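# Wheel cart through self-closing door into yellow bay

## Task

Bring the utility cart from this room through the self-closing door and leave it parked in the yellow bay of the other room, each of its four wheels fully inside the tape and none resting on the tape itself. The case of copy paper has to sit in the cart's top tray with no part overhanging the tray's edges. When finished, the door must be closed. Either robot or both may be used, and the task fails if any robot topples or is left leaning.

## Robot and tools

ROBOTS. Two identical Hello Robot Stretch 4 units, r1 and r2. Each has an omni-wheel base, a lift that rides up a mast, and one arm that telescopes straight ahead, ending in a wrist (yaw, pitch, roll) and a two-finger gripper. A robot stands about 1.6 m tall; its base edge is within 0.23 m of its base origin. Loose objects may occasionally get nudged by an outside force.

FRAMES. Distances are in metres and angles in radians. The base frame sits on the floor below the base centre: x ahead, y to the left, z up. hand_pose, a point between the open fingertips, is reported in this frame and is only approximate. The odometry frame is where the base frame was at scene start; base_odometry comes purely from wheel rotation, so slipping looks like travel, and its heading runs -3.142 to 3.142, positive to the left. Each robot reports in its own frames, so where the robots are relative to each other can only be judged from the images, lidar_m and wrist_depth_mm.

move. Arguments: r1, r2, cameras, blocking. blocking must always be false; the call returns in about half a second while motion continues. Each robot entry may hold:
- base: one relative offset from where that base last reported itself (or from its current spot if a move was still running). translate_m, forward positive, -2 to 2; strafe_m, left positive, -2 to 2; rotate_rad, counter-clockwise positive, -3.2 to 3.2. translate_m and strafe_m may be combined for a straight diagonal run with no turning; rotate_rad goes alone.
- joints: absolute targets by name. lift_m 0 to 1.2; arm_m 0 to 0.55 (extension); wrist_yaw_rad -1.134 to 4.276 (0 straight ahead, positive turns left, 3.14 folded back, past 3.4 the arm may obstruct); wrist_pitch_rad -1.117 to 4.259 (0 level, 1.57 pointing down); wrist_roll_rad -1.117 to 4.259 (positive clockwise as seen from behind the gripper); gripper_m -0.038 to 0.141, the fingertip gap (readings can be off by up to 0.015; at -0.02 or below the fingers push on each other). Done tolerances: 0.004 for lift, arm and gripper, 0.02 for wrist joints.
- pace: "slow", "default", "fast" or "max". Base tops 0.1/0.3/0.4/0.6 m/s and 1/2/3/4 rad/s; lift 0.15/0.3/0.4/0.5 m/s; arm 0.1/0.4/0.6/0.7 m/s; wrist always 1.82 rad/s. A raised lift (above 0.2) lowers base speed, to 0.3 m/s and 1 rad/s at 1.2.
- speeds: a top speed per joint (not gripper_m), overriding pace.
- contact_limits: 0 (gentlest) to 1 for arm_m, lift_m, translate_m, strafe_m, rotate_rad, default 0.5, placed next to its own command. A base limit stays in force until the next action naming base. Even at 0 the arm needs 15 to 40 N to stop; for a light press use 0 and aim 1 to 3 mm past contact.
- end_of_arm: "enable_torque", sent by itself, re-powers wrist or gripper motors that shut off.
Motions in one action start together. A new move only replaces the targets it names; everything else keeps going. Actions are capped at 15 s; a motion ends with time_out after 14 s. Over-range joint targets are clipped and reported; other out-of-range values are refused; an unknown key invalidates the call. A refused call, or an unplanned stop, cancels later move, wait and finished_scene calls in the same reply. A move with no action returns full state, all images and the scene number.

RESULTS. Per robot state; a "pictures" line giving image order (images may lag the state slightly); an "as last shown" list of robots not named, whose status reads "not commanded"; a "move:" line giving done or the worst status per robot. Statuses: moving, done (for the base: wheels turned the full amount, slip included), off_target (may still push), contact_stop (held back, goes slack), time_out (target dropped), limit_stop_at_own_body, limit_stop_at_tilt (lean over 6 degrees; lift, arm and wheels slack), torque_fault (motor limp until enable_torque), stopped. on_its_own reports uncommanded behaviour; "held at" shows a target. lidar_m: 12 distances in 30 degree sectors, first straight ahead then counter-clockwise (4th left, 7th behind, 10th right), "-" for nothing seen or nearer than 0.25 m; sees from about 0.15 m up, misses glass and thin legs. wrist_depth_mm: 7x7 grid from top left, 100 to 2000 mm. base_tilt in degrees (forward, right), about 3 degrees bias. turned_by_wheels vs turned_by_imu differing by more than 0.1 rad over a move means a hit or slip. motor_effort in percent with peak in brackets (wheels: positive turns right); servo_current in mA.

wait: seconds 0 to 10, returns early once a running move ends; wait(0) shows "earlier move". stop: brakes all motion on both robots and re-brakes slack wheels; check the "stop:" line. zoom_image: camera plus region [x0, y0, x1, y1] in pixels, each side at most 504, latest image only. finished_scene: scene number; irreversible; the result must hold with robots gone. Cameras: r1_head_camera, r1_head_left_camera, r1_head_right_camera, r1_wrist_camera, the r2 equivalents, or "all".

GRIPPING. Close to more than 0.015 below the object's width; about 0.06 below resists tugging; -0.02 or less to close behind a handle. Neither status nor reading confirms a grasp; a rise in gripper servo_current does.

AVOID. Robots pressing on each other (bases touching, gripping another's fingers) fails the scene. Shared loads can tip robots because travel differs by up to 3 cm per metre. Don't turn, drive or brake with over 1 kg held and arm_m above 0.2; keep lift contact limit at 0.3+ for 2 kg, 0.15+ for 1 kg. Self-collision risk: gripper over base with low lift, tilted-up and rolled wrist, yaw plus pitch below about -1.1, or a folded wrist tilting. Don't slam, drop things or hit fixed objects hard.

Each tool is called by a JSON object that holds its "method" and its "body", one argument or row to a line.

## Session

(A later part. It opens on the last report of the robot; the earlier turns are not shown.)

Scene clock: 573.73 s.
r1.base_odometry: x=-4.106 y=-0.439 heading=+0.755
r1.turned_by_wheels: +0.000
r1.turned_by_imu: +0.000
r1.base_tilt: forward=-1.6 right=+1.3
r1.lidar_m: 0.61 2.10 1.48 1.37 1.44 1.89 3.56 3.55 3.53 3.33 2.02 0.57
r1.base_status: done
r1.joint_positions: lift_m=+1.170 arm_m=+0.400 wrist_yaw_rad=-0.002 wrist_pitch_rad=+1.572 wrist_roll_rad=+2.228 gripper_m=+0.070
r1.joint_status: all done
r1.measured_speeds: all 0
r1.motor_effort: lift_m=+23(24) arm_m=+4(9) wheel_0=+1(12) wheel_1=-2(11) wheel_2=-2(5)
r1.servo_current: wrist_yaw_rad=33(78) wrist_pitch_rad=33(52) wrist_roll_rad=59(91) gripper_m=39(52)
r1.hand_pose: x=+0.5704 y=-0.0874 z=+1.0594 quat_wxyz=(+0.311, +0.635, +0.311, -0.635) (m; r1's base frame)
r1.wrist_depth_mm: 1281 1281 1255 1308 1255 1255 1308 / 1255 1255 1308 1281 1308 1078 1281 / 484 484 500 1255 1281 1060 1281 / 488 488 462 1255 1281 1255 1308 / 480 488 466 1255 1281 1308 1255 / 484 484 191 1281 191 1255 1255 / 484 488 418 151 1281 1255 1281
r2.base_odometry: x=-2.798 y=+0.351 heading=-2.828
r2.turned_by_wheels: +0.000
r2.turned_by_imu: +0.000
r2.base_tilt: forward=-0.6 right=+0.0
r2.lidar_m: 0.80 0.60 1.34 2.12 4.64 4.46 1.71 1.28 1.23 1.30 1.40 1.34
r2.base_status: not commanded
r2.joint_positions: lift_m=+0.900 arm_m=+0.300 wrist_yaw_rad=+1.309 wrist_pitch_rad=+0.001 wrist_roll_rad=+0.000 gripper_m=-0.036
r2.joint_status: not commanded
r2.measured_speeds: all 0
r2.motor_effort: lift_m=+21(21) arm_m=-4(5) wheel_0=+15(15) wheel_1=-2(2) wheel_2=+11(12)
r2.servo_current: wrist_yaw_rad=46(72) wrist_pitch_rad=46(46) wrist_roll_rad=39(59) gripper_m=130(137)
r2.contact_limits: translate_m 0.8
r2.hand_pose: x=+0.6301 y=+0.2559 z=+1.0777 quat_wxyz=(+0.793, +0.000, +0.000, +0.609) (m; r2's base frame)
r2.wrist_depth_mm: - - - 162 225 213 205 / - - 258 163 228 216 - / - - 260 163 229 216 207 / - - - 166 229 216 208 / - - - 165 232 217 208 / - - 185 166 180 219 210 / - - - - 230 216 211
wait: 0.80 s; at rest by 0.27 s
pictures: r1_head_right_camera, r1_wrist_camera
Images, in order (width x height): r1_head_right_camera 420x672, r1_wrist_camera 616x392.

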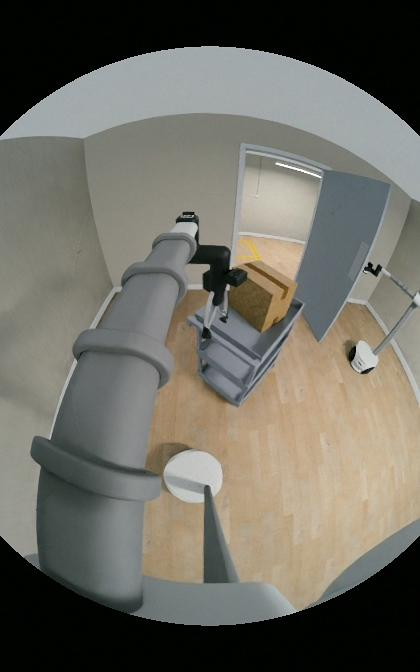

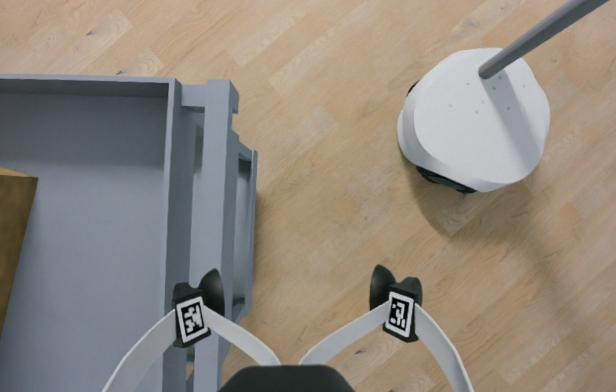

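{"method": "move", "body": {
  "blocking": false,
  "r1": {"base":{"translate_m":0.083,"strafe_m":-0.064},"joints":{"wrist_roll_rad":2.26},"pace":"slow"}
}}

{"method": "wait", "body": {
  "seconds": 4,
  "cameras": ["r1_wrist_camera","r1_head_camera"]
}}

{"method": "wait", "body": {
  "seconds": 2,
  "cameras": ["r1_wrist_camera"]
}}

Scene clock: 603.57 s.
move: r1 moving
r1.base_odometry: x=-4.093 y=-0.438 heading=+0.755
r1.turned_by_wheels: +0.000
r1.turned_by_imu: +0.000
r1.base_tilt: forward=-1.6 right=+1.3
r1.lidar_m: 0.59 2.10 1.48 1.40 1.46 1.93 3.55 3.59 3.51 3.33 2.00 0.56
r1.base_status: translate_m moving; strafe_m moving
r1.joint_positions: lift_m=+1.170 arm_m=+0.400 wrist_yaw_rad=-0.002 wrist_pitch_rad=+1.572 wrist_roll_rad=+2.258 gripper_m=+0.070
r1.joint_status: wrist_roll_rad moving
r1.measured_speeds: translate_m=+0.041 strafe_m=-0.031 rotate_rad=+0.000 lift_m=+0.000 arm_m=+0.000 wrist_yaw_rad=+0.000 wrist_pitch_rad=+0.000 wrist_roll_rad=+0.000
r1.motor_effort: lift_m=+23(23) arm_m=+4(4) wheel_0=+6(7) wheel_1=-5(6) wheel_2=-4(7)
r1.servo_current: wrist_yaw_rad=39(59) wrist_pitch_rad=46(46) wrist_roll_rad=65(65) gripper_m=46(46)
r1.hand_pose: x=+0.5704 y=-0.0874 z=+1.0594 quat_wxyz=(+0.302, +0.639, +0.302, -0.640) (m; r1's base frame)
r1.wrist_depth_mm: 1281 1255 1308 1281 1281 1281 1255 / 1255 1281 1255 1255 1308 1060 1281 / 488 484 473 1281 1255 1060 1281 / 488 488 477 1255 1281 1281 1308 / 488 488 484 1308 1281 1281 1281 / 484 488 191 1281 191 1255 1255 / 484 484 - 152 1281 1281 1281
r2: as last shown
r2.base_tilt: forward=-0.7 right=+0.1
r2.lidar_m: 0.79 0.62 1.36 2.10 4.57 4.45 1.72 1.29 1.22 1.30 1.40 1.34
r2.motor_effort: lift_m=+21(21) arm_m=-4(4) wheel_0=+15(15) wheel_1=-1(2) wheel_2=+12(12)
r2.servo_current: wrist_yaw_rad=52(72) wrist_pitch_rad=39(39) wrist_roll_rad=46(59) gripper_m=137(137)
r2.contact_limits: translate_m 0.8
r2.wrist_depth_mm: - - - 162 225 213 204 / - - 258 163 228 215 - / - - 259 163 228 215 206 / - - - 166 231 215 208 / - - - 164 231 217 209 / - - 185 166 180 219 210 / - - - - 232 216 211
pictures: none

Scene clock: 605.33 s.
earlier move: r1 done
r1.base_odometry: x=-4.002 y=-0.429 heading=+0.755
r1.turned_by_wheels: +0.000
r1.turned_by_imu: +0.000
r1.base_tilt: forward=-1.6 right=+1.3
r1.lidar_m: 0.50 2.21 1.53 1.45 1.50 1.96 3.65 3.65 3.47 3.27 1.87 0.48
r1.base_status: done
r1.joint_positions: lift_m=+1.170 arm_m=+0.400 wrist_yaw_rad=-0.002 wrist_pitch_rad=+1.572 wrist_roll_rad=+2.258 gripper_m=+0.070
r1.joint_status: all done
r1.measured_speeds: all 0
r1.motor_effort: lift_m=+23(23) arm_m=+4(4) wheel_0=+2(8) wheel_1=-4(6) wheel_2=-2(7)
r1.servo_current: wrist_yaw_rad=65(65) wrist_pitch_rad=33(46) wrist_roll_rad=52(65) gripper_m=39(52)
r1.hand_pose: x=+0.5704 y=-0.0874 z=+1.0594 quat_wxyz=(+0.302, +0.639, +0.302, -0.640) (m; r1's base frame)
r1.wrist_depth_mm: 1281 1255 1255 1255 1281 1281 1308 / 1281 1281 1255 1281 1255 1078 1255 / 488 484 488 1255 1229 1060 1255 / 377 484 484 1281 1255 1255 1281 / 384 488 484 1255 1255 1281 1308 / 404 484 192 1255 190 1281 1281 / 430 488 484 138 1281 1281 1308
r2.base_odometry: x=-2.798 y=+0.351 heading=-2.828
r2.turned_by_wheels: +0.000
r2.turned_by_imu: +0.000
r2.base_tilt: forward=-0.7 right=+0.0
r2.lidar_m: 0.80 0.62 1.36 2.03 4.61 4.46 1.74 1.29 1.24 1.26 1.39 1.35
r2.base_status: not commanded
r2.joint_positions: lift_m=+0.900 arm_m=+0.300 wrist_yaw_rad=+1.309 wrist_pitch_rad=+0.001 wrist_roll_rad=+0.000 gripper_m=-0.036
r2.joint_status: not commanded
r2.measured_speeds: all 0
r2.motor_effort: lift_m=+21(21) arm_m=-4(4) wheel_0=+15(16) wheel_1=-2(2) wheel_2=+11(12)
r2.servo_current: wrist_yaw_rad=52(72) wrist_pitch_rad=39(52) wrist_roll_rad=52(59) gripper_m=130(143)
r2.contact_limits: translate_m 0.8
r2.hand_pose: x=+0.6301 y=+0.2559 z=+1.0777 quat_wxyz=(+0.793, +0.000, +0.000, +0.609) (m; r2's base frame)
r2.wrist_depth_mm: - - - 162 224 213 204 / - - 257 163 228 215 - / - - 260 163 229 217 206 / - - - 165 231 216 208 / - - - 163 231 218 208 / - - 185 165 180 219 210 / - 1863 1863 - 232 216 211
wait: 1.77 of 4 s (r1 has come to rest)
pictures: r1_head_camera, r1_wrist_camera
Images, in order (width x height): r1_head_camera 420x560, r1_wrist_camera 616x392.

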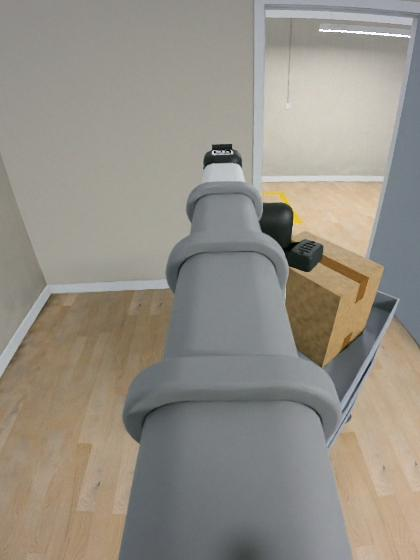

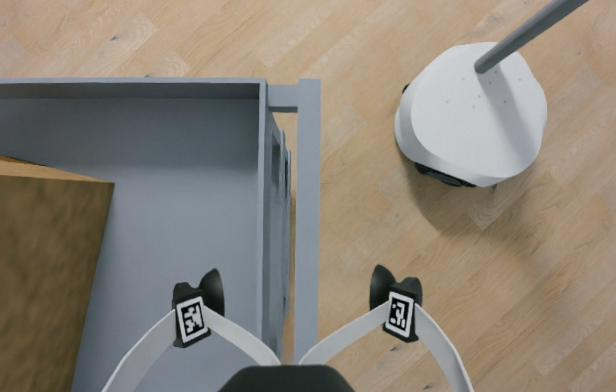

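Scene clock: 607.33 s.
r1.base_odometry: x=-4.002 y=-0.429 heading=+0.755
r1.turned_by_wheels: +0.000
r1.turned_by_imu: +0.000
r1.base_tilt: forward=-1.6 right=+1.3
r1.lidar_m: 0.50 2.18 1.52 1.45 1.51 1.94 3.62 3.66 3.48 3.28 1.88 0.47
r1.base_status: done
r1.joint_positions: lift_m=+1.170 arm_m=+0.400 wrist_yaw_rad=-0.002 wrist_pitch_rad=+1.572 wrist_roll_rad=+2.258 gripper_m=+0.070
r1.joint_status: all done
r1.measured_speeds: all 0
r1.motor_effort: lift_m=+23(23) arm_m=+4(4) wheel_0=+2(8) wheel_1=-4(6) wheel_2=-2(7)
r1.servo_current: wrist_yaw_rad=59(65) wrist_pitch_rad=39(46) wrist_roll_rad=46(65) gripper_m=39(52)
r1.hand_pose: x=+0.5704 y=-0.0874 z=+1.0594 quat_wxyz=(+0.302, +0.639, +0.302, -0.640) (m; r1's base frame)
r1.wrist_depth_mm: 1255 1281 1281 1281 1229 1281 1281 / 1281 1281 1255 1281 1281 1078 1255 / 488 484 480 1255 1281 1060 1255 / 375 488 484 1281 1281 1281 1281 / 384 484 488 1255 1281 1281 1308 / 407 484 193 1281 191 1255 1281 / 427 484 488 138 1281 1255 1255
r2.base_odometry: x=-2.798 y=+0.351 heading=-2.828
r2.turned_by_wheels: +0.000
r2.turned_by_imu: +0.000
r2.base_tilt: forward=-0.7 right=+0.0
r2.lidar_m: 0.82 0.61 1.33 2.01 4.59 4.48 1.74 1.29 1.23 1.29 1.38 1.33
r2.base_status: not commanded
r2.joint_positions: lift_m=+0.900 arm_m=+0.300 wrist_yaw_rad=+1.309 wrist_pitch_rad=+0.001 wrist_roll_rad=+0.000 gripper_m=-0.036
r2.joint_status: not commanded
r2.measured_speeds: all 0
r2.motor_effort: lift_m=+21(21) arm_m=-4(4) wheel_0=+15(16) wheel_1=-2(2) wheel_2=+12(12)
r2.servo_current: wrist_yaw_rad=59(72) wrist_pitch_rad=33(52) wrist_roll_rad=46(59) gripper_m=137(143)
r2.contact_limits: translate_m 0.8
r2.hand_pose: x=+0.6301 y=+0.2559 z=+1.0777 quat_wxyz=(+0.793, +0.000, +0.000, +0.609) (m; r2's base frame)
r2.wrist_depth_mm: - - - 162 225 213 204 / - - 258 163 229 215 - / - - 260 163 228 216 206 / - - - 166 230 216 208 / - - - 164 231 219 208 / - - 186 165 180 218 210 / - 1921 1808 - 232 216 211
wait: 2.00 s; at rest by 0.27 s
pictures: r1_wrist_camera
Images, in order (width x height): r1_wrist_camera 616x392.

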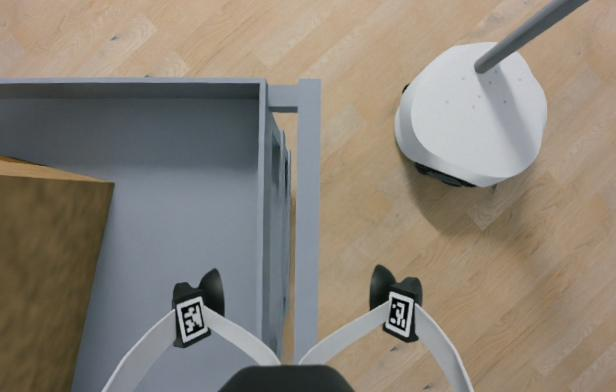

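{"method": "move", "body": {
  "blocking": false,
  "r1": {"joints":{"lift_m":1.01,"gripper_m":0.05},"pace":"slow"}
}}

{"method": "wait", "body": {
  "seconds": 3,
  "cameras": ["r1_wrist_camera"]
}}

Scene clock: 612.93 s.
move: r1 moving
r1.base_odometry: x=-4.002 y=-0.429 heading=+0.755
r1.turned_by_wheels: +0.000
r1.turned_by_imu: +0.000
r1.base_tilt: forward=-1.6 right=+1.3
r1.lidar_m: 0.53 2.19 1.53 1.45 1.51 1.96 3.63 3.67 3.45 3.28 1.91 0.48
r1.base_status: not commanded
r1.joint_positions: lift_m=+1.145 arm_m=+0.400 wrist_yaw_rad=-0.002 wrist_pitch_rad=+1.572 wrist_roll_rad=+2.258 gripper_m=+0.060
r1.joint_status: lift_m moving; gripper_m moving
r1.measured_speeds: translate_m=+0.000 strafe_m=+0.000 rotate_rad=+0.000 lift_m=-0.097 arm_m=+0.000 wrist_yaw_rad=+0.000 wrist_pitch_rad=+0.000 wrist_roll_rad=+0.000
r1.motor_effort: lift_m=+11(23) arm_m=+4(4) wheel_0=+2(3) wheel_1=-4(4) wheel_2=-2(2)
r1.servo_current: wrist_yaw_rad=46(65) wrist_pitch_rad=46(52) wrist_roll_rad=52(65) gripper_m=59(72)
r1.hand_pose: x=+0.5704 y=-0.0874 z=+1.0350 quat_wxyz=(+0.302, +0.639, +0.302, -0.640) (m; r1's base frame)
r1.wrist_depth_mm: 1255 1229 1255 1281 1281 1255 1255 / 466 466 466 1255 1229 1025 1255 / 466 469 469 1229 1281 1060 1255 / 375 466 462 1255 1229 1255 1281 / 384 469 462 1255 1255 1255 1255 / 404 469 195 1255 190 1255 1229 / 427 462 462 137 1281 1281 1255
r2: as last shown
r2.base_tilt: forward=-0.6 right=+0.0
r2.lidar_m: 0.83 0.62 1.34 1.99 4.65 4.47 1.70 1.30 1.22 1.29 1.41 1.32
r2.motor_effort: lift_m=+21(21) arm_m=-4(4) wheel_0=+15(15) wheel_1=-2(2) wheel_2=+11(12)
r2.servo_current: wrist_yaw_rad=59(72) wrist_pitch_rad=33(46) wrist_roll_rad=52(59) gripper_m=130(143)
r2.contact_limits: translate_m 0.8
r2.wrist_depth_mm: - - - 161 225 212 204 / - - 258 163 228 215 - / - - 259 163 229 216 207 / - - - 166 230 217 208 / - - - 164 231 218 208 / - - 186 166 180 219 210 / - 1863 1921 - 232 216 211
pictures: none

Scene clock: 614.53 s.
earlier move: r1 done
r1.base_odometry: x=-4.002 y=-0.429 heading=+0.755
r1.turned_by_wheels: +0.000
r1.turned_by_imu: +0.000
r1.base_tilt: forward=-1.6 right=+1.2
r1.lidar_m: 0.57 2.19 1.55 1.45 1.51 1.93 3.63 3.65 3.46 3.26 1.88 0.48
r1.base_status: not commanded
r1.joint_positions: lift_m=+1.010 arm_m=+0.400 wrist_yaw_rad=-0.002 wrist_pitch_rad=+1.572 wrist_roll_rad=+2.258 gripper_m=+0.050
r1.joint_status: all done
r1.measured_speeds: all 0
r1.motor_effort: lift_m=+12(23) arm_m=+4(4) wheel_0=+2(3) wheel_1=-3(4) wheel_2=-2(2)
r1.servo_current: wrist_yaw_rad=59(72) wrist_pitch_rad=39(52) wrist_roll_rad=46(78) gripper_m=46(78)
r1.hand_pose: x=+0.5704 y=-0.0874 z=+0.9003 quat_wxyz=(+0.302, +0.639, +0.302, -0.640) (m; r1's base frame)
r1.wrist_depth_mm: - - 1118 1098 1118 931 1118 / 325 325 327 - 1138 904 904 / 327 325 327 - 1118 904 917 / 325 329 327 - 1138 1098 1118 / 325 327 329 - 1118 1098 1138 / 327 329 194 - 191 1138 1098 / 327 327 327 143 1118 1098 1098
r2.base_odometry: x=-2.798 y=+0.351 heading=-2.828
r2.turned_by_wheels: +0.000
r2.turned_by_imu: +0.000
r2.base_tilt: forward=-0.7 right=+0.0
r2.lidar_m: 0.80 0.62 1.36 2.03 4.64 4.47 1.71 1.29 1.23 1.29 1.38 1.33
r2.base_status: not commanded
r2.joint_positions: lift_m=+0.900 arm_m=+0.300 wrist_yaw_rad=+1.309 wrist_pitch_rad=+0.001 wrist_roll_rad=+0.000 gripper_m=-0.036
r2.joint_status: not commanded
r2.measured_speeds: all 0
r2.motor_effort: lift_m=+21(21) arm_m=-4(4) wheel_0=+15(15) wheel_1=-1(2) wheel_2=+12(12)
r2.servo_current: wrist_yaw_rad=65(72) wrist_pitch_rad=39(46) wrist_roll_rad=46(59) gripper_m=130(143)
r2.contact_limits: translate_m 0.8
r2.hand_pose: x=+0.6301 y=+0.2559 z=+1.0777 quat_wxyz=(+0.793, +0.000, +0.000, +0.609) (m; r2's base frame)
r2.wrist_depth_mm: - - - 162 226 213 204 / - - 258 163 229 215 - / - - 259 163 229 216 206 / - - - 166 230 216 208 / - - - 164 232 219 208 / - - 185 166 180 219 211 / - 1863 1921 - 230 216 211
wait: 1.60 of 3 s (r1 has come to rest)
pictures: r1_wrist_camera
Images, in order (width x height): r1_wrist_camera 616x392.

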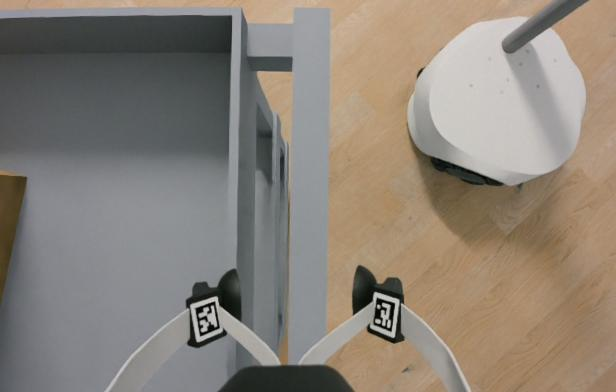

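{"method": "move", "body": {
  "blocking": false,
  "r1": {"base":{"translate_m":-0.006,"strafe_m":0.004},"joints":{"gripper_m":0.034,"lift_m":0.965},"pace":"slow"}
}}

{"method": "wait", "body": {
  "seconds": 3,
  "cameras": ["r1_wrist_camera"]
}}

Scene clock: 621.67 s.
move: r1 moving
r1.base_odometry: x=-4.009 y=-0.430 heading=+0.755
r1.turned_by_wheels: +0.000
r1.turned_by_imu: +0.000
r1.base_tilt: forward=-1.6 right=+1.2
r1.lidar_m: 0.59 2.19 1.54 1.44 1.48 1.95 3.61 3.64 3.48 3.26 1.90 0.50
r1.base_status: translate_m moving; strafe_m moving
r1.joint_positions: lift_m=+0.985 arm_m=+0.400 wrist_yaw_rad=-0.002 wrist_pitch_rad=+1.572 wrist_roll_rad=+2.258 gripper_m=+0.040
r1.joint_status: lift_m moving; gripper_m moving
r1.measured_speeds: translate_m=-0.003 strafe_m=+0.002 rotate_rad=+0.000 lift_m=-0.092 arm_m=+0.000 wrist_yaw_rad=+0.000 wrist_pitch_rad=+0.000 wrist_roll_rad=+0.000
r1.motor_effort: lift_m=+11(13) arm_m=+4(4) wheel_0=-4(9) wheel_1=+2(4) wheel_2=+1(4)
r1.servo_current: wrist_yaw_rad=59(59) wrist_pitch_rad=39(39) wrist_roll_rad=65(65) gripper_m=59(65)
r1.hand_pose: x=+0.5704 y=-0.0874 z=+0.8752 quat_wxyz=(+0.302, +0.639, +0.302, -0.640) (m; r1's base frame)
r1.wrist_depth_mm: - - - - 1098 891 904 / 304 304 304 - 1098 891 878 / 303 304 303 - 1078 904 891 / 304 304 304 1078 1098 1098 1078 / 303 303 306 1098 1098 1098 1118 / 306 306 194 - 191 1118 1098 / 304 303 241 144 1098 1098 1098
r2: as last shown
r2.lidar_m: 0.81 0.63 1.35 2.02 4.65 4.46 1.74 1.30 1.23 1.32 1.42 1.34
r2.servo_current: wrist_yaw_rad=65(72) wrist_pitch_rad=39(46) wrist_roll_rad=39(59) gripper_m=130(143)
r2.contact_limits: translate_m 0.8
r2.wrist_depth_mm: - - - 162 226 213 204 / - - 259 163 228 215 - / - - 258 163 229 216 206 / - - - 165 231 216 207 / - - - 165 233 218 209 / - - 186 166 180 218 209 / - 1921 1921 - 233 216 210
pictures: none

Scene clock: 622.40 s.
earlier move: r1 done
r1.base_odometry: x=-4.009 y=-0.430 heading=+0.755
r1.turned_by_wheels: +0.000
r1.turned_by_imu: +0.000
r1.base_tilt: forward=-1.6 right=+1.3
r1.lidar_m: 0.59 2.18 1.56 1.45 1.49 1.98 3.59 3.65 3.47 3.25 1.90 0.49
r1.base_status: done
r1.joint_positions: lift_m=+0.967 arm_m=+0.400 wrist_yaw_rad=-0.002 wrist_pitch_rad=+1.568 wrist_roll_rad=+2.258 gripper_m=+0.034
r1.joint_status: all done
r1.measured_speeds: all 0
r1.motor_effort: lift_m=-6(13) arm_m=+4(4) wheel_0=-1(9) wheel_1=+2(4) wheel_2=+2(4)
r1.servo_current: wrist_yaw_rad=46(59) wrist_pitch_rad=39(52) wrist_roll_rad=52(72) gripper_m=52(65)
r1.hand_pose: x=+0.5715 y=-0.0874 z=+0.8569 quat_wxyz=(+0.302, +0.641, +0.301, -0.639) (m; r1's base frame)
r1.wrist_depth_mm: - - 232 - 1060 854 866 / 296 297 267 - 1098 842 854 / 298 297 296 - 1060 878 866 / 298 298 296 - 1098 1060 1060 / 297 297 297 - 1078 1078 1060 / 298 300 193 - 189 1098 1042 / 300 170 244 129 1060 1078 1078
r2.base_odometry: x=-2.798 y=+0.351 heading=-2.828
r2.turned_by_wheels: +0.000
r2.turned_by_imu: +0.000
r2.base_tilt: forward=-0.7 right=+0.0
r2.lidar_m: 0.80 0.63 1.36 2.03 4.62 4.45 1.74 1.26 1.22 1.29 1.39 1.33
r2.base_status: not commanded
r2.joint_positions: lift_m=+0.900 arm_m=+0.300 wrist_yaw_rad=+1.309 wrist_pitch_rad=+0.001 wrist_roll_rad=+0.000 gripper_m=-0.036
r2.joint_status: not commanded
r2.measured_speeds: all 0
r2.motor_effort: lift_m=+21(21) arm_m=-4(4) wheel_0=+15(15) wheel_1=-2(2) wheel_2=+11(12)
r2.servo_current: wrist_yaw_rad=59(72) wrist_pitch_rad=39(46) wrist_roll_rad=46(59) gripper_m=137(143)
r2.contact_limits: translate_m 0.8
r2.hand_pose: x=+0.6301 y=+0.2559 z=+1.0777 quat_wxyz=(+0.793, +0.000, +0.000, +0.609) (m; r2's base frame)
r2.wrist_depth_mm: - - - 162 225 213 205 / - - 258 163 228 215 - / - - 262 163 229 215 206 / - - - 166 230 216 208 / - - - 164 231 218 209 / - - 185 165 180 219 210 / - 1921 1921 - 231 216 211
wait: 0.73 of 3 s (r1 has come to rest)
pictures: r1_wrist_camera
Images, in order (width x height): r1_wrist_camera 616x392.

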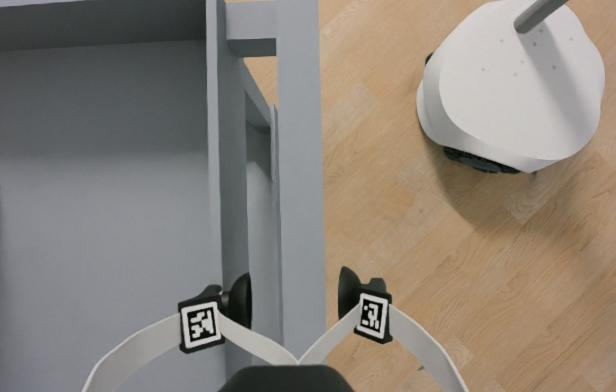

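{"method": "move", "body": {
  "blocking": false,
  "r1": {"joints":{"lift_m":1.01,"gripper_m":0.13},"pace":"slow"}
}}

{"method": "wait", "body": {
  "seconds": 2
}}

{"method": "move", "body": {
  "blocking": false,
  "r1": {"base":{"translate_m":0.020,"strafe_m":-0.016},"joints":{"lift_m":0.965},"pace":"slow"}
}}

{"method": "wait", "body": {
  "seconds": 3,
  "cameras": ["r1_wrist_camera"]
}}

Scene clock: 629.30 s.
move: r1 moving
r1.base_odometry: x=-4.009 y=-0.430 heading=+0.755
r1.turned_by_wheels: +0.000
r1.turned_by_imu: +0.000
r1.base_tilt: forward=-1.5 right=+1.3
r1.lidar_m: 0.58 2.19 1.53 1.45 1.50 1.94 3.59 3.67 3.45 3.28 1.92 0.49
r1.base_status: not commanded
r1.joint_positions: lift_m=+0.990 arm_m=+0.400 wrist_yaw_rad=-0.002 wrist_pitch_rad=+1.568 wrist_roll_rad=+2.258 gripper_m=+0.044
r1.joint_status: lift_m moving; gripper_m moving
r1.measured_speeds: translate_m=+0.000 strafe_m=+0.000 rotate_rad=+0.000 lift_m=+0.090 arm_m=+0.000 wrist_yaw_rad=+0.000 wrist_pitch_rad=+0.000 wrist_roll_rad=+0.000
r1.motor_effort: lift_m=+20(21) arm_m=+4(4) wheel_0=-1(1) wheel_1=+2(2) wheel_2=+2(2)
r1.servo_current: wrist_yaw_rad=59(59) wrist_pitch_rad=46(46) wrist_roll_rad=65(65) gripper_m=52(65)
r1.hand_pose: x=+0.5715 y=-0.0874 z=+0.8795 quat_wxyz=(+0.302, +0.641, +0.301, -0.639) (m; r1's base frame)
r1.wrist_depth_mm: - - 233 1078 1118 891 891 / 303 306 303 1098 1078 866 878 / 303 304 301 1118 1098 904 866 / 303 304 304 1078 1098 1098 1098 / 303 303 303 1118 1098 1098 1078 / 304 303 198 - 189 1098 1098 / 303 304 239 144 1098 1098 1098
r2: as last shown
r2.lidar_m: 0.81 0.60 1.33 2.03 4.63 4.47 1.72 1.29 1.24 1.30 1.37 1.33
r2.servo_current: wrist_yaw_rad=46(65) wrist_pitch_rad=33(46) wrist_roll_rad=46(46) gripper_m=130(137)
r2.contact_limits: translate_m 0.8
r2.wrist_depth_mm: - - - 162 225 213 204 / - - 258 163 228 215 - / - - 259 163 228 216 206 / - - - 165 230 216 208 / - - - 165 232 218 208 / - - 185 165 180 219 210 / - 1863 1921 - 232 216 212
pictures: none

Scene clock: 631.30 s.
earlier move: r1 moving
r1.base_odometry: x=-4.009 y=-0.430 heading=+0.755
r1.turned_by_wheels: +0.000
r1.turned_by_imu: +0.000
r1.base_tilt: forward=-1.6 right=+1.3
r1.lidar_m: 0.51 2.22 1.53 1.43 1.51 1.95 3.60 3.65 3.45 3.29 1.89 0.48
r1.base_status: not commanded
r1.joint_positions: lift_m=+1.009 arm_m=+0.400 wrist_yaw_rad=-0.002 wrist_pitch_rad=+1.568 wrist_roll_rad=+2.258 gripper_m=+0.103
r1.joint_status: gripper_m moving; the others done
r1.measured_speeds: all 0
r1.motor_effort: lift_m=+24(26) arm_m=+4(4) wheel_0=-1(1) wheel_1=+1(2) wheel_2=+1(2)
r1.servo_current: wrist_yaw_rad=52(65) wrist_pitch_rad=39(52) wrist_roll_rad=46(72) gripper_m=39(65)
r1.hand_pose: x=+0.5715 y=-0.0874 z=+0.8993 quat_wxyz=(+0.302, +0.641, +0.301, -0.639) (m; r1's base frame)
r1.wrist_depth_mm: - - - 1118 1138 917 1138 / 329 325 327 1118 1118 891 904 / 327 325 325 1138 1118 904 917 / 325 325 327 1098 1118 1138 1118 / 327 325 325 1118 1118 1118 1118 / 325 325 212 574 198 1138 1118 / 327 327 325 140 1098 1118 1098
r2.base_odometry: x=-2.798 y=+0.351 heading=-2.828
r2.turned_by_wheels: +0.000
r2.turned_by_imu: +0.000
r2.base_tilt: forward=-0.7 right=+0.0
r2.lidar_m: 0.81 0.61 1.35 2.02 4.63 4.45 1.75 1.29 1.21 1.30 1.35 1.34
r2.base_status: not commanded
r2.joint_positions: lift_m=+0.900 arm_m=+0.300 wrist_yaw_rad=+1.309 wrist_pitch_rad=+0.001 wrist_roll_rad=+0.000 gripper_m=-0.036
r2.joint_status: not commanded
r2.measured_speeds: all 0
r2.motor_effort: lift_m=+21(21) arm_m=-4(4) wheel_0=+15(15) wheel_1=-2(2) wheel_2=+12(12)
r2.servo_current: wrist_yaw_rad=59(72) wrist_pitch_rad=46(46) wrist_roll_rad=52(59) gripper_m=130(137)
r2.contact_limits: translate_m 0.8
r2.hand_pose: x=+0.6301 y=+0.2559 z=+1.0777 quat_wxyz=(+0.793, +0.000, +0.000, +0.609) (m; r2's base frame)
r2.wrist_depth_mm: - - - 162 225 213 204 / - - 259 163 228 215 - / - - 260 163 229 216 206 / - - - 165 230 216 208 / - - - 164 231 217 209 / - - 185 165 180 218 209 / - 1863 1921 - 232 216 211
wait: 2.00 s; no rest
pictures: none

Scene clock: 631.80 s.
earlier move: r1 moving
move: r1 moving
r1.base_odometry: x=-3.996 y=-0.429 heading=+0.755
r1.turned_by_wheels: +0.000
r1.turned_by_imu: +0.000
r1.base_tilt: forward=-1.6 right=+1.3
r1.lidar_m: 0.53 2.22 1.55 1.46 1.51 2.01 3.60 3.65 3.45 3.28 1.88 0.48
r1.base_status: translate_m moving; strafe_m moving
r1.joint_positions: lift_m=+0.985 arm_m=+0.400 wrist_yaw_rad=-0.002 wrist_pitch_rad=+1.568 wrist_roll_rad=+2.258 gripper_m=+0.115
r1.joint_status: lift_m moving; gripper_m moving
r1.measured_speeds: translate_m=+0.040 strafe_m=-0.032 rotate_rad=+0.000 lift_m=-0.092 arm_m=+0.000 wrist_yaw_rad=+0.000 wrist_pitch_rad=+0.000 wrist_roll_rad=+0.000
r1.motor_effort: lift_m=+10(23) arm_m=+4(4) wheel_0=+6(8) wheel_1=-3(5) wheel_2=-4(6)
r1.servo_current: wrist_yaw_rad=65(65) wrist_pitch_rad=39(46) wrist_roll_rad=39(65) gripper_m=46(65)
r1.hand_pose: x=+0.5715 y=-0.0874 z=+0.8752 quat_wxyz=(+0.302, +0.641, +0.301, -0.639) (m; r1's base frame)
r1.wrist_depth_mm: - - 249 - 1098 891 891 / 306 306 307 1118 1078 891 891 / 307 307 306 - 1078 891 878 / 306 304 306 - 1098 1098 1098 / 307 304 307 - 1098 1078 1098 / 306 222 265 - 198 1118 1098 / 306 307 304 142 1098 1098 1078
r2: as last shown
r2.base_tilt: forward=-0.7 right=+0.1
r2.lidar_m: 0.79 0.63 1.34 2.02 4.63 4.47 1.73 1.29 1.24 1.31 1.41 1.33
r2.motor_effort: lift_m=+21(21) arm_m=-4(4) wheel_0=+15(15) wheel_1=-1(2) wheel_2=+11(12)
r2.servo_current: wrist_yaw_rad=59(72) wrist_pitch_rad=46(46) wrist_roll_rad=46(52) gripper_m=137(137)
r2.contact_limits: translate_m 0.8
r2.wrist_depth_mm: - - - 162 226 213 204 / - - 258 163 228 215 - / - - 260 163 229 216 206 / - - - 166 231 216 207 / - - - 164 232 218 209 / - - 185 165 180 218 210 / - 1921 1863 - 231 216 211
pictures: none

Scene clock: 632.87 s.
earlier move: r1 done
r1.base_odometry: x=-3.984 y=-0.428 heading=+0.755
r1.turned_by_wheels: +0.000
r1.turned_by_imu: +0.000
r1.base_tilt: forward=-1.6 right=+1.3
r1.lidar_m: 0.49 2.22 1.55 1.47 1.51 1.98 3.60 3.67 3.44 3.25 1.89 0.46
r1.base_status: done
r1.joint_positions: lift_m=+0.965 arm_m=+0.400 wrist_yaw_rad=-0.002 wrist_pitch_rad=+1.568 wrist_roll_rad=+2.258 gripper_m=+0.130
r1.joint_status: all done
r1.measured_speeds: all 0
r1.motor_effort: lift_m=+12(23) arm_m=+4(4) wheel_0=+4(8) wheel_1=-3(5) wheel_2=-1(6)
r1.servo_current: wrist_yaw_rad=46(65) wrist_pitch_rad=52(52) wrist_roll_rad=59(65) gripper_m=39(72)
r1.hand_pose: x=+0.5715 y=-0.0874 z=+0.8553 quat_wxyz=(+0.302, +0.641, +0.301, -0.639) (m; r1's base frame)
r1.wrist_depth_mm: 282 283 281 - 1060 866 866 / 281 282 283 1042 960 854 866 / 283 282 283 1078 1078 866 866 / 283 282 283 904 1078 1060 1042 / 283 282 283 530 1078 1060 1078 / 283 211 283 535 194 202 1078 / 282 282 283 141 1060 1078 1078
r2.base_odometry: x=-2.798 y=+0.351 heading=-2.828
r2.turned_by_wheels: +0.000
r2.turned_by_imu: +0.000
r2.base_tilt: forward=-0.7 right=+0.1
r2.lidar_m: 0.77 0.63 1.35 2.01 4.62 4.46 1.73 1.28 1.23 1.32 1.40 1.34
r2.base_status: not commanded
r2.joint_positions: lift_m=+0.900 arm_m=+0.300 wrist_yaw_rad=+1.309 wrist_pitch_rad=+0.001 wrist_roll_rad=+0.000 gripper_m=-0.036
r2.joint_status: not commanded
r2.measured_speeds: all 0
r2.motor_effort: lift_m=+21(21) arm_m=-4(4) wheel_0=+15(15) wheel_1=-1(2) wheel_2=+11(12)
r2.servo_current: wrist_yaw_rad=59(72) wrist_pitch_rad=39(46) wrist_roll_rad=52(59) gripper_m=124(137)
r2.contact_limits: translate_m 0.8
r2.hand_pose: x=+0.6301 y=+0.2559 z=+1.0777 quat_wxyz=(+0.793, +0.000, +0.000, +0.609) (m; r2's base frame)
r2.wrist_depth_mm: - - - 162 225 213 204 / - - 257 163 227 215 - / - - 259 163 228 216 206 / - - - 166 229 216 208 / - - - 164 232 217 209 / - - 185 165 180 219 211 / - 1863 1921 - 231 216 210
wait: 1.07 of 3 s (r1 has come to rest)
pictures: r1_wrist_camera
Images, in order (width x height): r1_wrist_camera 616x392.

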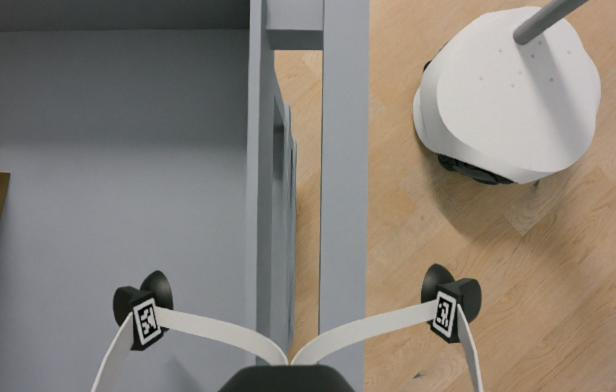

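{"method": "move", "body": {
  "blocking": false,
  "r1": {"joints":{"lift_m":0.925},"pace":"slow"}
}}

{"method": "wait", "body": {
  "seconds": 2,
  "cameras": ["r1_wrist_camera"]
}}

{"method": "move", "body": {
  "blocking": false,
  "r1": {"joints":{"gripper_m":0.01},"pace":"slow"}
}}

{"method": "wait", "body": {
  "seconds": 4,
  "cameras": ["r1_wrist_camera","r1_head_camera"]
}}

Scene clock: 640.57 s.
move: r1 moving
r1.base_odometry: x=-3.984 y=-0.428 heading=+0.755
r1.turned_by_wheels: +0.000
r1.turned_by_imu: +0.000
r1.base_tilt: forward=-1.6 right=+1.3
r1.lidar_m: 0.52 2.23 1.55 1.46 1.50 2.01 3.60 3.67 3.45 3.25 1.86 0.47
r1.base_status: not commanded
r1.joint_positions: lift_m=+0.941 arm_m=+0.400 wrist_yaw_rad=-0.002 wrist_pitch_rad=+1.568 wrist_roll_rad=+2.258 gripper_m=+0.130
r1.joint_status: lift_m moving
r1.measured_speeds: translate_m=+0.000 strafe_m=+0.000 rotate_rad=+0.000 lift_m=-0.082 arm_m=+0.000 wrist_yaw_rad=+0.000 wrist_pitch_rad=+0.000 wrist_roll_rad=+0.000
r1.motor_effort: lift_m=+11(14) arm_m=+4(4) wheel_0=+4(5) wheel_1=-3(3) wheel_2=-1(1)
r1.servo_current: wrist_yaw_rad=33(72) wrist_pitch_rad=46(46) wrist_roll_rad=59(59) gripper_m=46(52)
r1.hand_pose: x=+0.5715 y=-0.0874 z=+0.8306 quat_wxyz=(+0.302, +0.641, +0.301, -0.639) (m; r1's base frame)
r1.wrist_depth_mm: 260 260 260 1042 1042 831 831 / 260 259 260 1060 991 854 831 / 260 259 262 1060 1060 842 842 / 260 260 260 1025 1078 1060 1060 / 260 259 260 1042 1025 1078 1042 / 260 204 260 1060 189 202 1042 / 262 262 262 142 1060 1042 1060
r2: as last shown
r2.base_tilt: forward=-0.7 right=+0.0
r2.lidar_m: 0.80 0.64 1.32 2.03 4.63 4.46 1.74 1.29 1.19 1.31 1.38 1.33
r2.motor_effort: lift_m=+21(21) arm_m=-4(4) wheel_0=+15(15) wheel_1=-1(2) wheel_2=+12(12)
r2.servo_current: wrist_yaw_rad=59(72) wrist_pitch_rad=46(46) wrist_roll_rad=52(59) gripper_m=130(137)
r2.contact_limits: translate_m 0.8
r2.wrist_depth_mm: - - - 162 225 213 204 / - - 258 163 228 216 - / - - 258 164 229 215 206 / - - 1921 166 231 216 207 / - - - 164 232 217 209 / - - 185 166 180 218 209 / - 1808 1863 - 232 215 211
pictures: none

Scene clock: 641.23 s.
earlier move: r1 done
r1.base_odometry: x=-3.984 y=-0.428 heading=+0.755
r1.turned_by_wheels: +0.000
r1.turned_by_imu: +0.000
r1.base_tilt: forward=-1.6 right=+1.2
r1.lidar_m: 0.50 2.21 1.56 1.46 1.49 2.03 3.63 3.67 3.43 3.25 1.88 0.46
r1.base_status: not commanded
r1.joint_positions: lift_m=+0.926 arm_m=+0.400 wrist_yaw_rad=-0.002 wrist_pitch_rad=+1.568 wrist_roll_rad=+2.258 gripper_m=+0.130
r1.joint_status: all done
r1.measured_speeds: all 0
r1.motor_effort: lift_m=+12(14) arm_m=+4(4) wheel_0=+4(5) wheel_1=-3(3) wheel_2=-1(1)
r1.servo_current: wrist_yaw_rad=33(72) wrist_pitch_rad=46(46) wrist_roll_rad=39(59) gripper_m=46(52)
r1.hand_pose: x=+0.5715 y=-0.0874 z=+0.8154 quat_wxyz=(+0.302, +0.640, +0.301, -0.639) (m; r1's base frame)
r1.wrist_depth_mm: 242 242 243 1025 1042 820 820 / 242 243 242 1025 976 820 831 / 242 242 243 1042 1042 831 820 / 243 243 242 1042 1025 1025 1025 / 242 242 242 1042 1042 1025 1042 / 243 210 185 1042 188 198 1060 / 242 241 242 140 1042 1025 1042
r2.base_odometry: x=-2.798 y=+0.351 heading=-2.828
r2.turned_by_wheels: +0.000
r2.turned_by_imu: +0.000
r2.base_tilt: forward=-0.6 right=+0.0
r2.lidar_m: 0.81 0.62 1.33 2.00 4.60 4.47 1.73 1.29 1.23 1.31 1.40 1.33
r2.base_status: not commanded
r2.joint_positions: lift_m=+0.900 arm_m=+0.300 wrist_yaw_rad=+1.309 wrist_pitch_rad=+0.001 wrist_roll_rad=+0.000 gripper_m=-0.036
r2.joint_status: not commanded
r2.measured_speeds: all 0
r2.motor_effort: lift_m=+21(21) arm_m=-4(4) wheel_0=+15(15) wheel_1=-1(2) wheel_2=+11(12)
r2.servo_current: wrist_yaw_rad=65(72) wrist_pitch_rad=39(46) wrist_roll_rad=52(59) gripper_m=130(137)
r2.contact_limits: translate_m 0.8
r2.hand_pose: x=+0.6301 y=+0.2559 z=+1.0777 quat_wxyz=(+0.793, +0.000, +0.000, +0.609) (m; r2's base frame)
r2.wrist_depth_mm: - - - 162 224 213 204 / - - 258 163 228 216 - / - - 259 163 228 216 206 / - - 1921 165 230 216 207 / - - - 165 231 217 208 / - - 185 165 180 218 210 / - 1863 1921 - 231 216 211
wait: 0.67 of 2 s (r1 has come to rest)
pictures: r1_wrist_camera
Images, in order (width x height): r1_wrist_camera 616x392.

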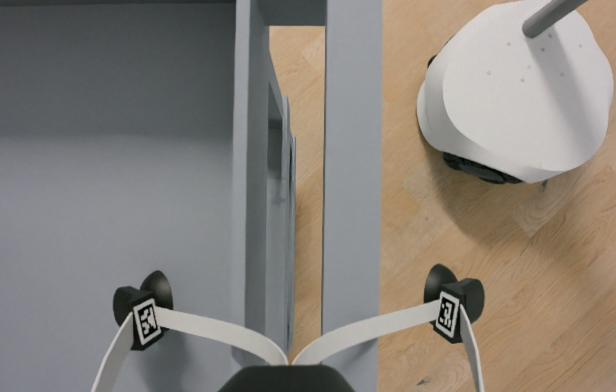

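Scene clock: 641.73 s.
move: r1 moving
r1.base_odometry: x=-3.984 y=-0.428 heading=+0.755
r1.turned_by_wheels: +0.000
r1.turned_by_imu: +0.000
r1.base_tilt: forward=-1.6 right=+1.3
r1.lidar_m: 0.50 2.21 1.57 1.46 1.49 2.01 3.62 3.68 3.44 3.27 1.88 0.47
r1.base_status: not commanded
r1.joint_positions: lift_m=+0.926 arm_m=+0.400 wrist_yaw_rad=-0.002 wrist_pitch_rad=+1.568 wrist_roll_rad=+2.258 gripper_m=+0.123
r1.joint_status: gripper_m moving
r1.measured_speeds: all 0
r1.motor_effort: lift_m=+12(12) arm_m=+4(4) wheel_0=+4(5) wheel_1=-3(3) wheel_2=-1(1)
r1.servo_current: wrist_yaw_rad=59(59) wrist_pitch_rad=39(46) wrist_roll_rad=52(65) gripper_m=52(65)
r1.hand_pose: x=+0.5715 y=-0.0874 z=+0.8154 quat_wxyz=(+0.302, +0.640, +0.301, -0.639) (m; r1's base frame)
r1.wrist_depth_mm: 241 242 243 - 1025 820 831 / 241 242 242 1025 960 831 809 / 242 243 242 1025 1025 820 820 / 242 244 242 1025 1025 1042 1042 / 242 242 243 1042 1042 1060 1025 / 241 213 229 496 190 207 1025 / 242 243 242 145 1025 1042 1042
r2: as last shown
r2.lidar_m: 0.83 0.63 1.35 2.00 4.60 4.46 1.75 1.28 1.24 1.30 1.42 1.34
r2.motor_effort: lift_m=+21(21) arm_m=-4(5) wheel_0=+15(15) wheel_1=-2(2) wheel_2=+11(12)
r2.servo_current: wrist_yaw_rad=59(65) wrist_pitch_rad=33(46) wrist_roll_rad=52(52) gripper_m=130(137)
r2.contact_limits: translate_m 0.8
r2.wrist_depth_mm: - - - 162 225 213 204 / - - 257 163 228 216 - / - - 260 163 229 216 206 / - - 1983 165 229 216 207 / - - - 164 231 219 208 / - - 185 165 179 219 210 / - 1921 1863 - 231 216 211
pictures: none

Scene clock: 645.73 s.
earlier move: r1 moving
r1.base_odometry: x=-3.984 y=-0.428 heading=+0.755
r1.turned_by_wheels: +0.000
r1.turned_by_imu: +0.000
r1.base_tilt: forward=-1.5 right=+1.2
r1.lidar_m: 0.52 2.21 1.55 1.47 1.51 1.99 3.63 3.66 3.43 3.26 1.89 0.47
r1.base_status: not commanded
r1.joint_positions: lift_m=+0.925 arm_m=+0.400 wrist_yaw_rad=-0.002 wrist_pitch_rad=+1.568 wrist_roll_rad=+2.258 gripper_m=+0.011
r1.joint_status: gripper_m moving
r1.measured_speeds: all 0
r1.motor_effort: lift_m=+16(16) arm_m=+4(4) wheel_0=+4(5) wheel_1=-3(3) wheel_2=-1(1)
r1.servo_current: wrist_yaw_rad=52(72) wrist_pitch_rad=39(52) wrist_roll_rad=52(72) gripper_m=98(137)
r1.hand_pose: x=+0.5715 y=-0.0874 z=+0.8151 quat_wxyz=(+0.302, +0.640, +0.301, -0.639) (m; r1's base frame)
r1.wrist_depth_mm: 242 241 241 1025 1042 842 809 / 241 241 241 1008 931 809 831 / 241 241 242 1025 1025 831 809 / 241 241 241 1042 1025 1025 1042 / 241 241 241 866 1008 1025 1025 / 240 241 185 820 181 1025 1025 / 241 164 240 496 1025 1042 1042
r2.base_odometry: x=-2.798 y=+0.351 heading=-2.828
r2.turned_by_wheels: +0.000
r2.turned_by_imu: +0.001
r2.base_tilt: forward=-0.7 right=+0.0
r2.lidar_m: 0.82 0.62 1.33 2.00 4.64 4.47 1.74 1.26 1.23 1.32 1.40 1.33
r2.base_status: not commanded
r2.joint_positions: lift_m=+0.900 arm_m=+0.300 wrist_yaw_rad=+1.309 wrist_pitch_rad=+0.001 wrist_roll_rad=+0.000 gripper_m=-0.036
r2.joint_status: not commanded
r2.measured_speeds: all 0
r2.motor_effort: lift_m=+21(21) arm_m=-4(5) wheel_0=+15(16) wheel_1=-2(2) wheel_2=+11(12)
r2.servo_current: wrist_yaw_rad=65(78) wrist_pitch_rad=39(52) wrist_roll_rad=46(59) gripper_m=130(137)
r2.contact_limits: translate_m 0.8
r2.hand_pose: x=+0.6301 y=+0.2559 z=+1.0777 quat_wxyz=(+0.793, +0.000, +0.000, +0.609) (m; r2's base frame)
r2.wrist_depth_mm: - - - 162 225 213 204 / - - 257 163 229 216 - / - - 260 163 229 216 206 / - - 1863 166 230 216 208 / - - - 164 231 218 209 / - - 185 166 180 218 210 / - 1921 1863 - 231 216 211
wait: 4.00 s; no rest
pictures: r1_head_camera, r1_wrist_camera
Images, in order (width x height): r1_head_camera 420x560, r1_wrist_camera 616x392.

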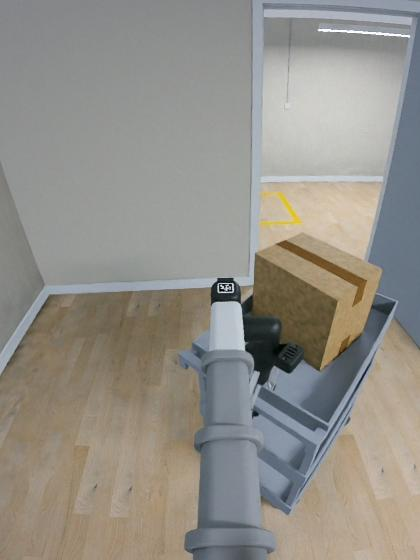

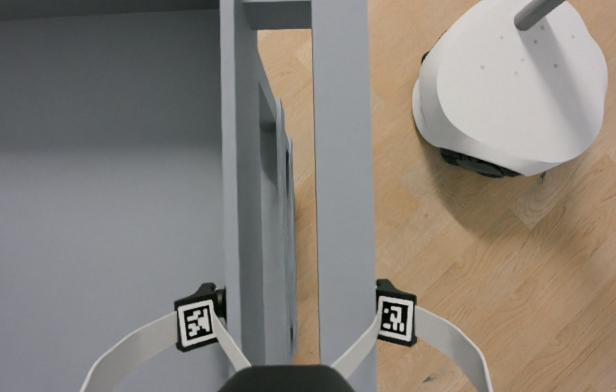

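{"method": "move", "body": {
  "blocking": false,
  "r1": {"base":{"strafe_m":-0.2},"joints":{"wrist_roll_rad":2.09},"speeds":{"wrist_roll_rad":0.08},"pace":"slow","contact_limits":{"strafe_m":0.8}}
}}

{"method": "wait", "body": {
  "seconds": 4,
  "cameras": ["r1_wrist_camera","r1_head_camera"]
}}

Scene clock: 655.43 s.
earlier move: r1 done
move: r1 moving
r1.base_odometry: x=-3.974 y=-0.439 heading=+0.756
r1.turned_by_wheels: +0.001
r1.turned_by_imu: +0.001
r1.base_tilt: forward=-1.5 right=+1.2
r1.lidar_m: 0.50 2.24 1.56 1.48 1.52 2.00 3.64 3.68 3.40 3.25 1.84 0.47
r1.base_status: strafe_m moving
r1.joint_positions: lift_m=+0.925 arm_m=+0.400 wrist_yaw_rad=-0.002 wrist_pitch_rad=+1.568 wrist_roll_rad=+2.228 gripper_m=+0.011
r1.joint_status: wrist_roll_rad moving; the others done
r1.measured_speeds: translate_m=-0.001 strafe_m=-0.055 rotate_rad=+0.004 lift_m=+0.000 arm_m=+0.000 wrist_yaw_rad=+0.000 wrist_pitch_rad=+0.000 wrist_roll_rad=-0.079
r1.motor_effort: lift_m=+15(16) arm_m=+4(4) wheel_0=+14(14) wheel_1=-3(7) wheel_2=+4(4)
r1.servo_current: wrist_yaw_rad=59(59) wrist_pitch_rad=46(46) wrist_roll_rad=39(72) gripper_m=65(85)
r1.contact_limits: strafe_m 0.8
r1.hand_pose: x=+0.5715 y=-0.0874 z=+0.8151 quat_wxyz=(+0.312, +0.636, +0.311, -0.634) (m; r1's base frame)
r1.wrist_depth_mm: 240 241 241 - 1025 820 809 / 240 240 241 1025 891 831 820 / 241 241 240 1025 1025 831 809 / 241 241 242 1060 1025 1025 1042 / 241 242 241 1008 1042 1008 1042 / 241 241 186 1008 180 1008 1025 / 242 160 242 1025 1060 1042 1025
r2: as last shown
r2.turned_by_imu: +0.000
r2.lidar_m: 0.81 0.62 1.33 1.98 4.63 4.47 1.74 1.28 1.23 1.29 1.41 1.33
r2.motor_effort: lift_m=+21(21) arm_m=-4(4) wheel_0=+15(15) wheel_1=-2(2) wheel_2=+11(12)
r2.servo_current: wrist_yaw_rad=59(59) wrist_pitch_rad=39(46) wrist_roll_rad=46(65) gripper_m=130(137)
r2.contact_limits: translate_m 0.8
r2.wrist_depth_mm: - - - 162 225 213 204 / - - 257 163 228 216 - / - - 260 163 229 216 206 / - - 1921 165 231 216 207 / - - - 164 231 218 208 / - - 185 165 180 218 210 / - 1921 1863 - 230 216 211
pictures: none

Scene clock: 658.07 s.
earlier move: r1 done
r1.base_odometry: x=-3.847 y=-0.574 heading=+0.756
r1.turned_by_wheels: +0.000
r1.turned_by_imu: +0.000
r1.base_tilt: forward=-1.6 right=+1.3
r1.lidar_m: 0.55 0.65 1.74 1.67 1.70 2.25 3.61 3.67 3.25 3.06 1.82 0.50
r1.base_status: done
r1.joint_positions: lift_m=+0.925 arm_m=+0.400 wrist_yaw_rad=-0.002 wrist_pitch_rad=+1.577 wrist_roll_rad=+2.089 gripper_m=+0.011
r1.joint_status: all done
r1.measured_speeds: all 0
r1.motor_effort: lift_m=+15(16) arm_m=+4(4) wheel_0=+8(17) wheel_1=+1(7) wheel_2=+1(5)
r1.servo_current: wrist_yaw_rad=33(72) wrist_pitch_rad=52(59) wrist_roll_rad=39(78) gripper_m=72(85)
r1.contact_limits: strafe_m 0.8
r1.hand_pose: x=+0.5689 y=-0.0874 z=+0.8151 quat_wxyz=(+0.353, +0.610, +0.355, -0.614) (m; r1's base frame)
r1.wrist_depth_mm: - 239 189 - 1042 1060 1060 / 238 239 240 1042 1060 831 842 / 237 239 241 1042 1008 820 831 / 237 239 240 1008 1025 866 831 / 237 239 240 1042 1042 1008 1042 / 237 238 191 1025 180 1042 1025 / 236 158 240 521 1008 1042 1042
r2.base_odometry: x=-2.798 y=+0.351 heading=-2.828
r2.turned_by_wheels: +0.000
r2.turned_by_imu: +0.000
r2.base_tilt: forward=-0.7 right=+0.0
r2.lidar_m: 0.80 0.65 1.26 1.62 4.62 4.47 1.74 1.26 1.21 1.31 1.38 1.32
r2.base_status: not commanded
r2.joint_positions: lift_m=+0.900 arm_m=+0.300 wrist_yaw_rad=+1.309 wrist_pitch_rad=+0.001 wrist_roll_rad=+0.000 gripper_m=-0.036
r2.joint_status: not commanded
r2.measured_speeds: all 0
r2.motor_effort: lift_m=+21(21) arm_m=-4(4) wheel_0=+15(15) wheel_1=-2(2) wheel_2=+11(12)
r2.servo_current: wrist_yaw_rad=59(65) wrist_pitch_rad=46(46) wrist_roll_rad=52(65) gripper_m=130(137)
r2.contact_limits: translate_m 0.8
r2.hand_pose: x=+0.6301 y=+0.2559 z=+1.0777 quat_wxyz=(+0.793, +0.000, +0.000, +0.609) (m; r2's base frame)
r2.wrist_depth_mm: - - - 162 226 213 204 / - - 258 163 227 216 - / - - 260 163 229 216 206 / - - 1661 166 230 216 208 / - - 1464 164 232 218 209 / - - 185 166 180 218 210 / - 1808 264 - 231 216 211
wait: 2.63 of 4 s (r1 has come to rest)
pictures: r1_head_camera, r1_wrist_camera
Images, in order (width x height): r1_head_camera 420x560, r1_wrist_camera 616x392.

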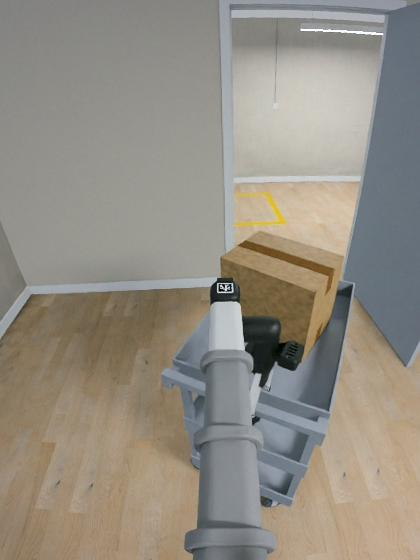

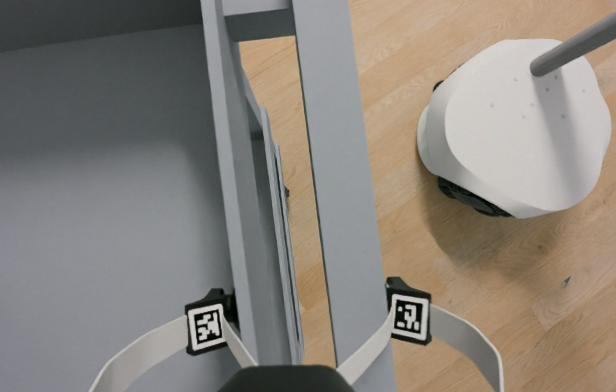

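{"method": "move", "body": {
  "blocking": false,
  "r1": {"base":{"strafe_m":-0.26},"joints":{"wrist_roll_rad":1.68},"speeds":{"wrist_roll_rad":0.15},"pace":"slow","contact_limits":{"strafe_m":0.8}}
}}

{"method": "wait", "body": {
  "seconds": 5,
  "cameras": ["r1_wrist_camera","r1_head_camera"]
}}

Scene clock: 664.67 s.
move: r1 moving
r1.base_odometry: x=-3.837 y=-0.584 heading=+0.756
r1.turned_by_wheels: +0.001
r1.turned_by_imu: +0.001
r1.base_tilt: forward=-1.6 right=+1.3
r1.lidar_m: 0.54 0.62 1.76 1.67 1.73 2.31 3.61 3.66 3.23 3.06 1.80 0.49
r1.base_status: strafe_m moving
r1.joint_positions: lift_m=+0.925 arm_m=+0.400 wrist_yaw_rad=-0.002 wrist_pitch_rad=+1.577 wrist_roll_rad=+2.025 gripper_m=+0.011
r1.joint_status: wrist_roll_rad moving
r1.measured_speeds: translate_m=-0.001 strafe_m=-0.056 rotate_rad=+0.003 lift_m=+0.000 arm_m=+0.000 wrist_yaw_rad=+0.000 wrist_pitch_rad=+0.000 wrist_roll_rad=-0.148
r1.motor_effort: lift_m=+15(16) arm_m=+4(4) wheel_0=+10(14) wheel_1=-4(4) wheel_2=+0(1)
r1.servo_current: wrist_yaw_rad=65(72) wrist_pitch_rad=46(52) wrist_roll_rad=46(65) gripper_m=72(78)
r1.contact_limits: strafe_m 0.8
r1.hand_pose: x=+0.5689 y=-0.0874 z=+0.8151 quat_wxyz=(+0.373, +0.598, +0.375, -0.602) (m; r1's base frame)
r1.wrist_depth_mm: 239 241 240 - 1060 1042 1060 / 239 241 229 1025 1060 842 820 / 238 239 240 1042 1042 820 842 / 238 238 240 1025 1025 842 831 / 237 238 240 1025 - 1042 1042 / 236 238 189 1025 179 1060 1042 / 237 157 238 1025 1025 1042 1060
r2: as last shown
r2.base_tilt: forward=-0.6 right=+0.0
r2.lidar_m: 0.81 0.61 1.25 1.60 4.60 4.46 1.73 1.30 1.23 1.29 1.38 1.33
r2.motor_effort: lift_m=+21(21) arm_m=-4(4) wheel_0=+15(15) wheel_1=-1(2) wheel_2=+12(12)
r2.servo_current: wrist_yaw_rad=59(65) wrist_pitch_rad=39(46) wrist_roll_rad=52(52) gripper_m=130(137)
r2.contact_limits: translate_m 0.8
r2.wrist_depth_mm: - - - 162 225 213 204 / - - 258 163 227 216 - / - - 260 163 228 216 206 / - - 1661 166 230 216 208 / - - 260 165 231 218 208 / - - 185 166 180 219 210 / - 1863 1308 - 231 216 210
pictures: none

Scene clock: 667.90 s.
earlier move: r1 done
r1.base_odometry: x=-3.668 y=-0.763 heading=+0.756
r1.turned_by_wheels: +0.000
r1.turned_by_imu: +0.000
r1.base_tilt: forward=-1.6 right=+1.3
r1.lidar_m: 0.52 0.56 2.03 1.92 2.00 2.63 3.62 3.65 2.96 2.81 1.59 0.56
r1.base_status: done
r1.joint_positions: lift_m=+0.925 arm_m=+0.400 wrist_yaw_rad=-0.001 wrist_pitch_rad=+1.571 wrist_roll_rad=+1.681 gripper_m=+0.011
r1.joint_status: all done
r1.measured_speeds: all 0
r1.motor_effort: lift_m=+16(16) arm_m=+4(4) wheel_0=+7(14) wheel_1=+0(5) wheel_2=+2(4)
r1.servo_current: wrist_yaw_rad=52(72) wrist_pitch_rad=33(59) wrist_roll_rad=39(72) gripper_m=72(78)
r1.contact_limits: strafe_m 0.8
r1.hand_pose: x=+0.5707 y=-0.0874 z=+0.8151 quat_wxyz=(+0.471, +0.527, +0.472, -0.527) (m; r1's base frame)
r1.wrist_depth_mm: - 241 186 - 1025 1025 1042 / 240 243 242 1025 1025 1042 1025 / 243 242 239 1025 1025 1042 1025 / 241 243 243 1042 1042 831 831 / 243 243 241 809 1042 842 820 / 242 243 185 1042 181 1025 831 / 243 170 242 500 1042 1042 1025
r2.base_odometry: x=-2.798 y=+0.351 heading=-2.828
r2.turned_by_wheels: +0.000
r2.turned_by_imu: +0.000
r2.base_tilt: forward=-0.7 right=+0.0
r2.lidar_m: 0.82 0.64 1.24 1.31 4.63 4.47 1.71 1.29 1.23 1.32 1.39 1.33
r2.base_status: not commanded
r2.joint_positions: lift_m=+0.900 arm_m=+0.300 wrist_yaw_rad=+1.309 wrist_pitch_rad=+0.001 wrist_roll_rad=+0.000 gripper_m=-0.036
r2.joint_status: not commanded
r2.measured_speeds: all 0
r2.motor_effort: lift_m=+21(21) arm_m=-4(4) wheel_0=+15(16) wheel_1=-2(2) wheel_2=+11(12)
r2.servo_current: wrist_yaw_rad=52(72) wrist_pitch_rad=39(46) wrist_roll_rad=39(59) gripper_m=130(143)
r2.contact_limits: translate_m 0.8
r2.hand_pose: x=+0.6301 y=+0.2559 z=+1.0777 quat_wxyz=(+0.793, +0.000, +0.000, +0.609) (m; r2's base frame)
r2.wrist_depth_mm: - - - 162 225 213 204 / - - 258 163 228 216 - / - - 262 163 229 216 206 / - - 1255 165 230 216 208 / - - 260 164 230 217 209 / - - 183 166 180 219 210 / - - - - 231 216 211
wait: 3.23 of 5 s (r1 has come to rest)
pictures: r1_head_camera, r1_wrist_camera
Images, in order (width x height): r1_head_camera 420x560, r1_wrist_camera 616x392.

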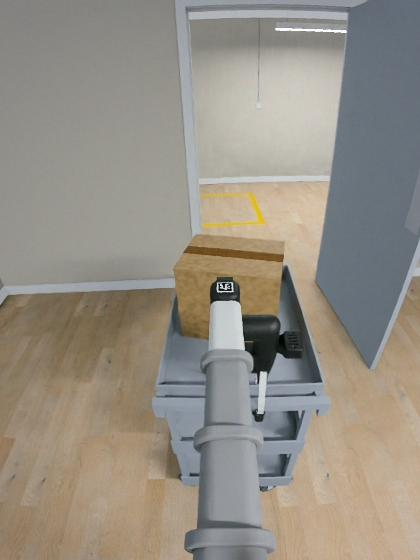

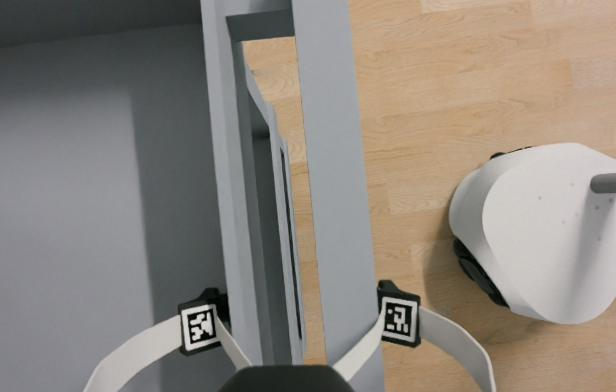

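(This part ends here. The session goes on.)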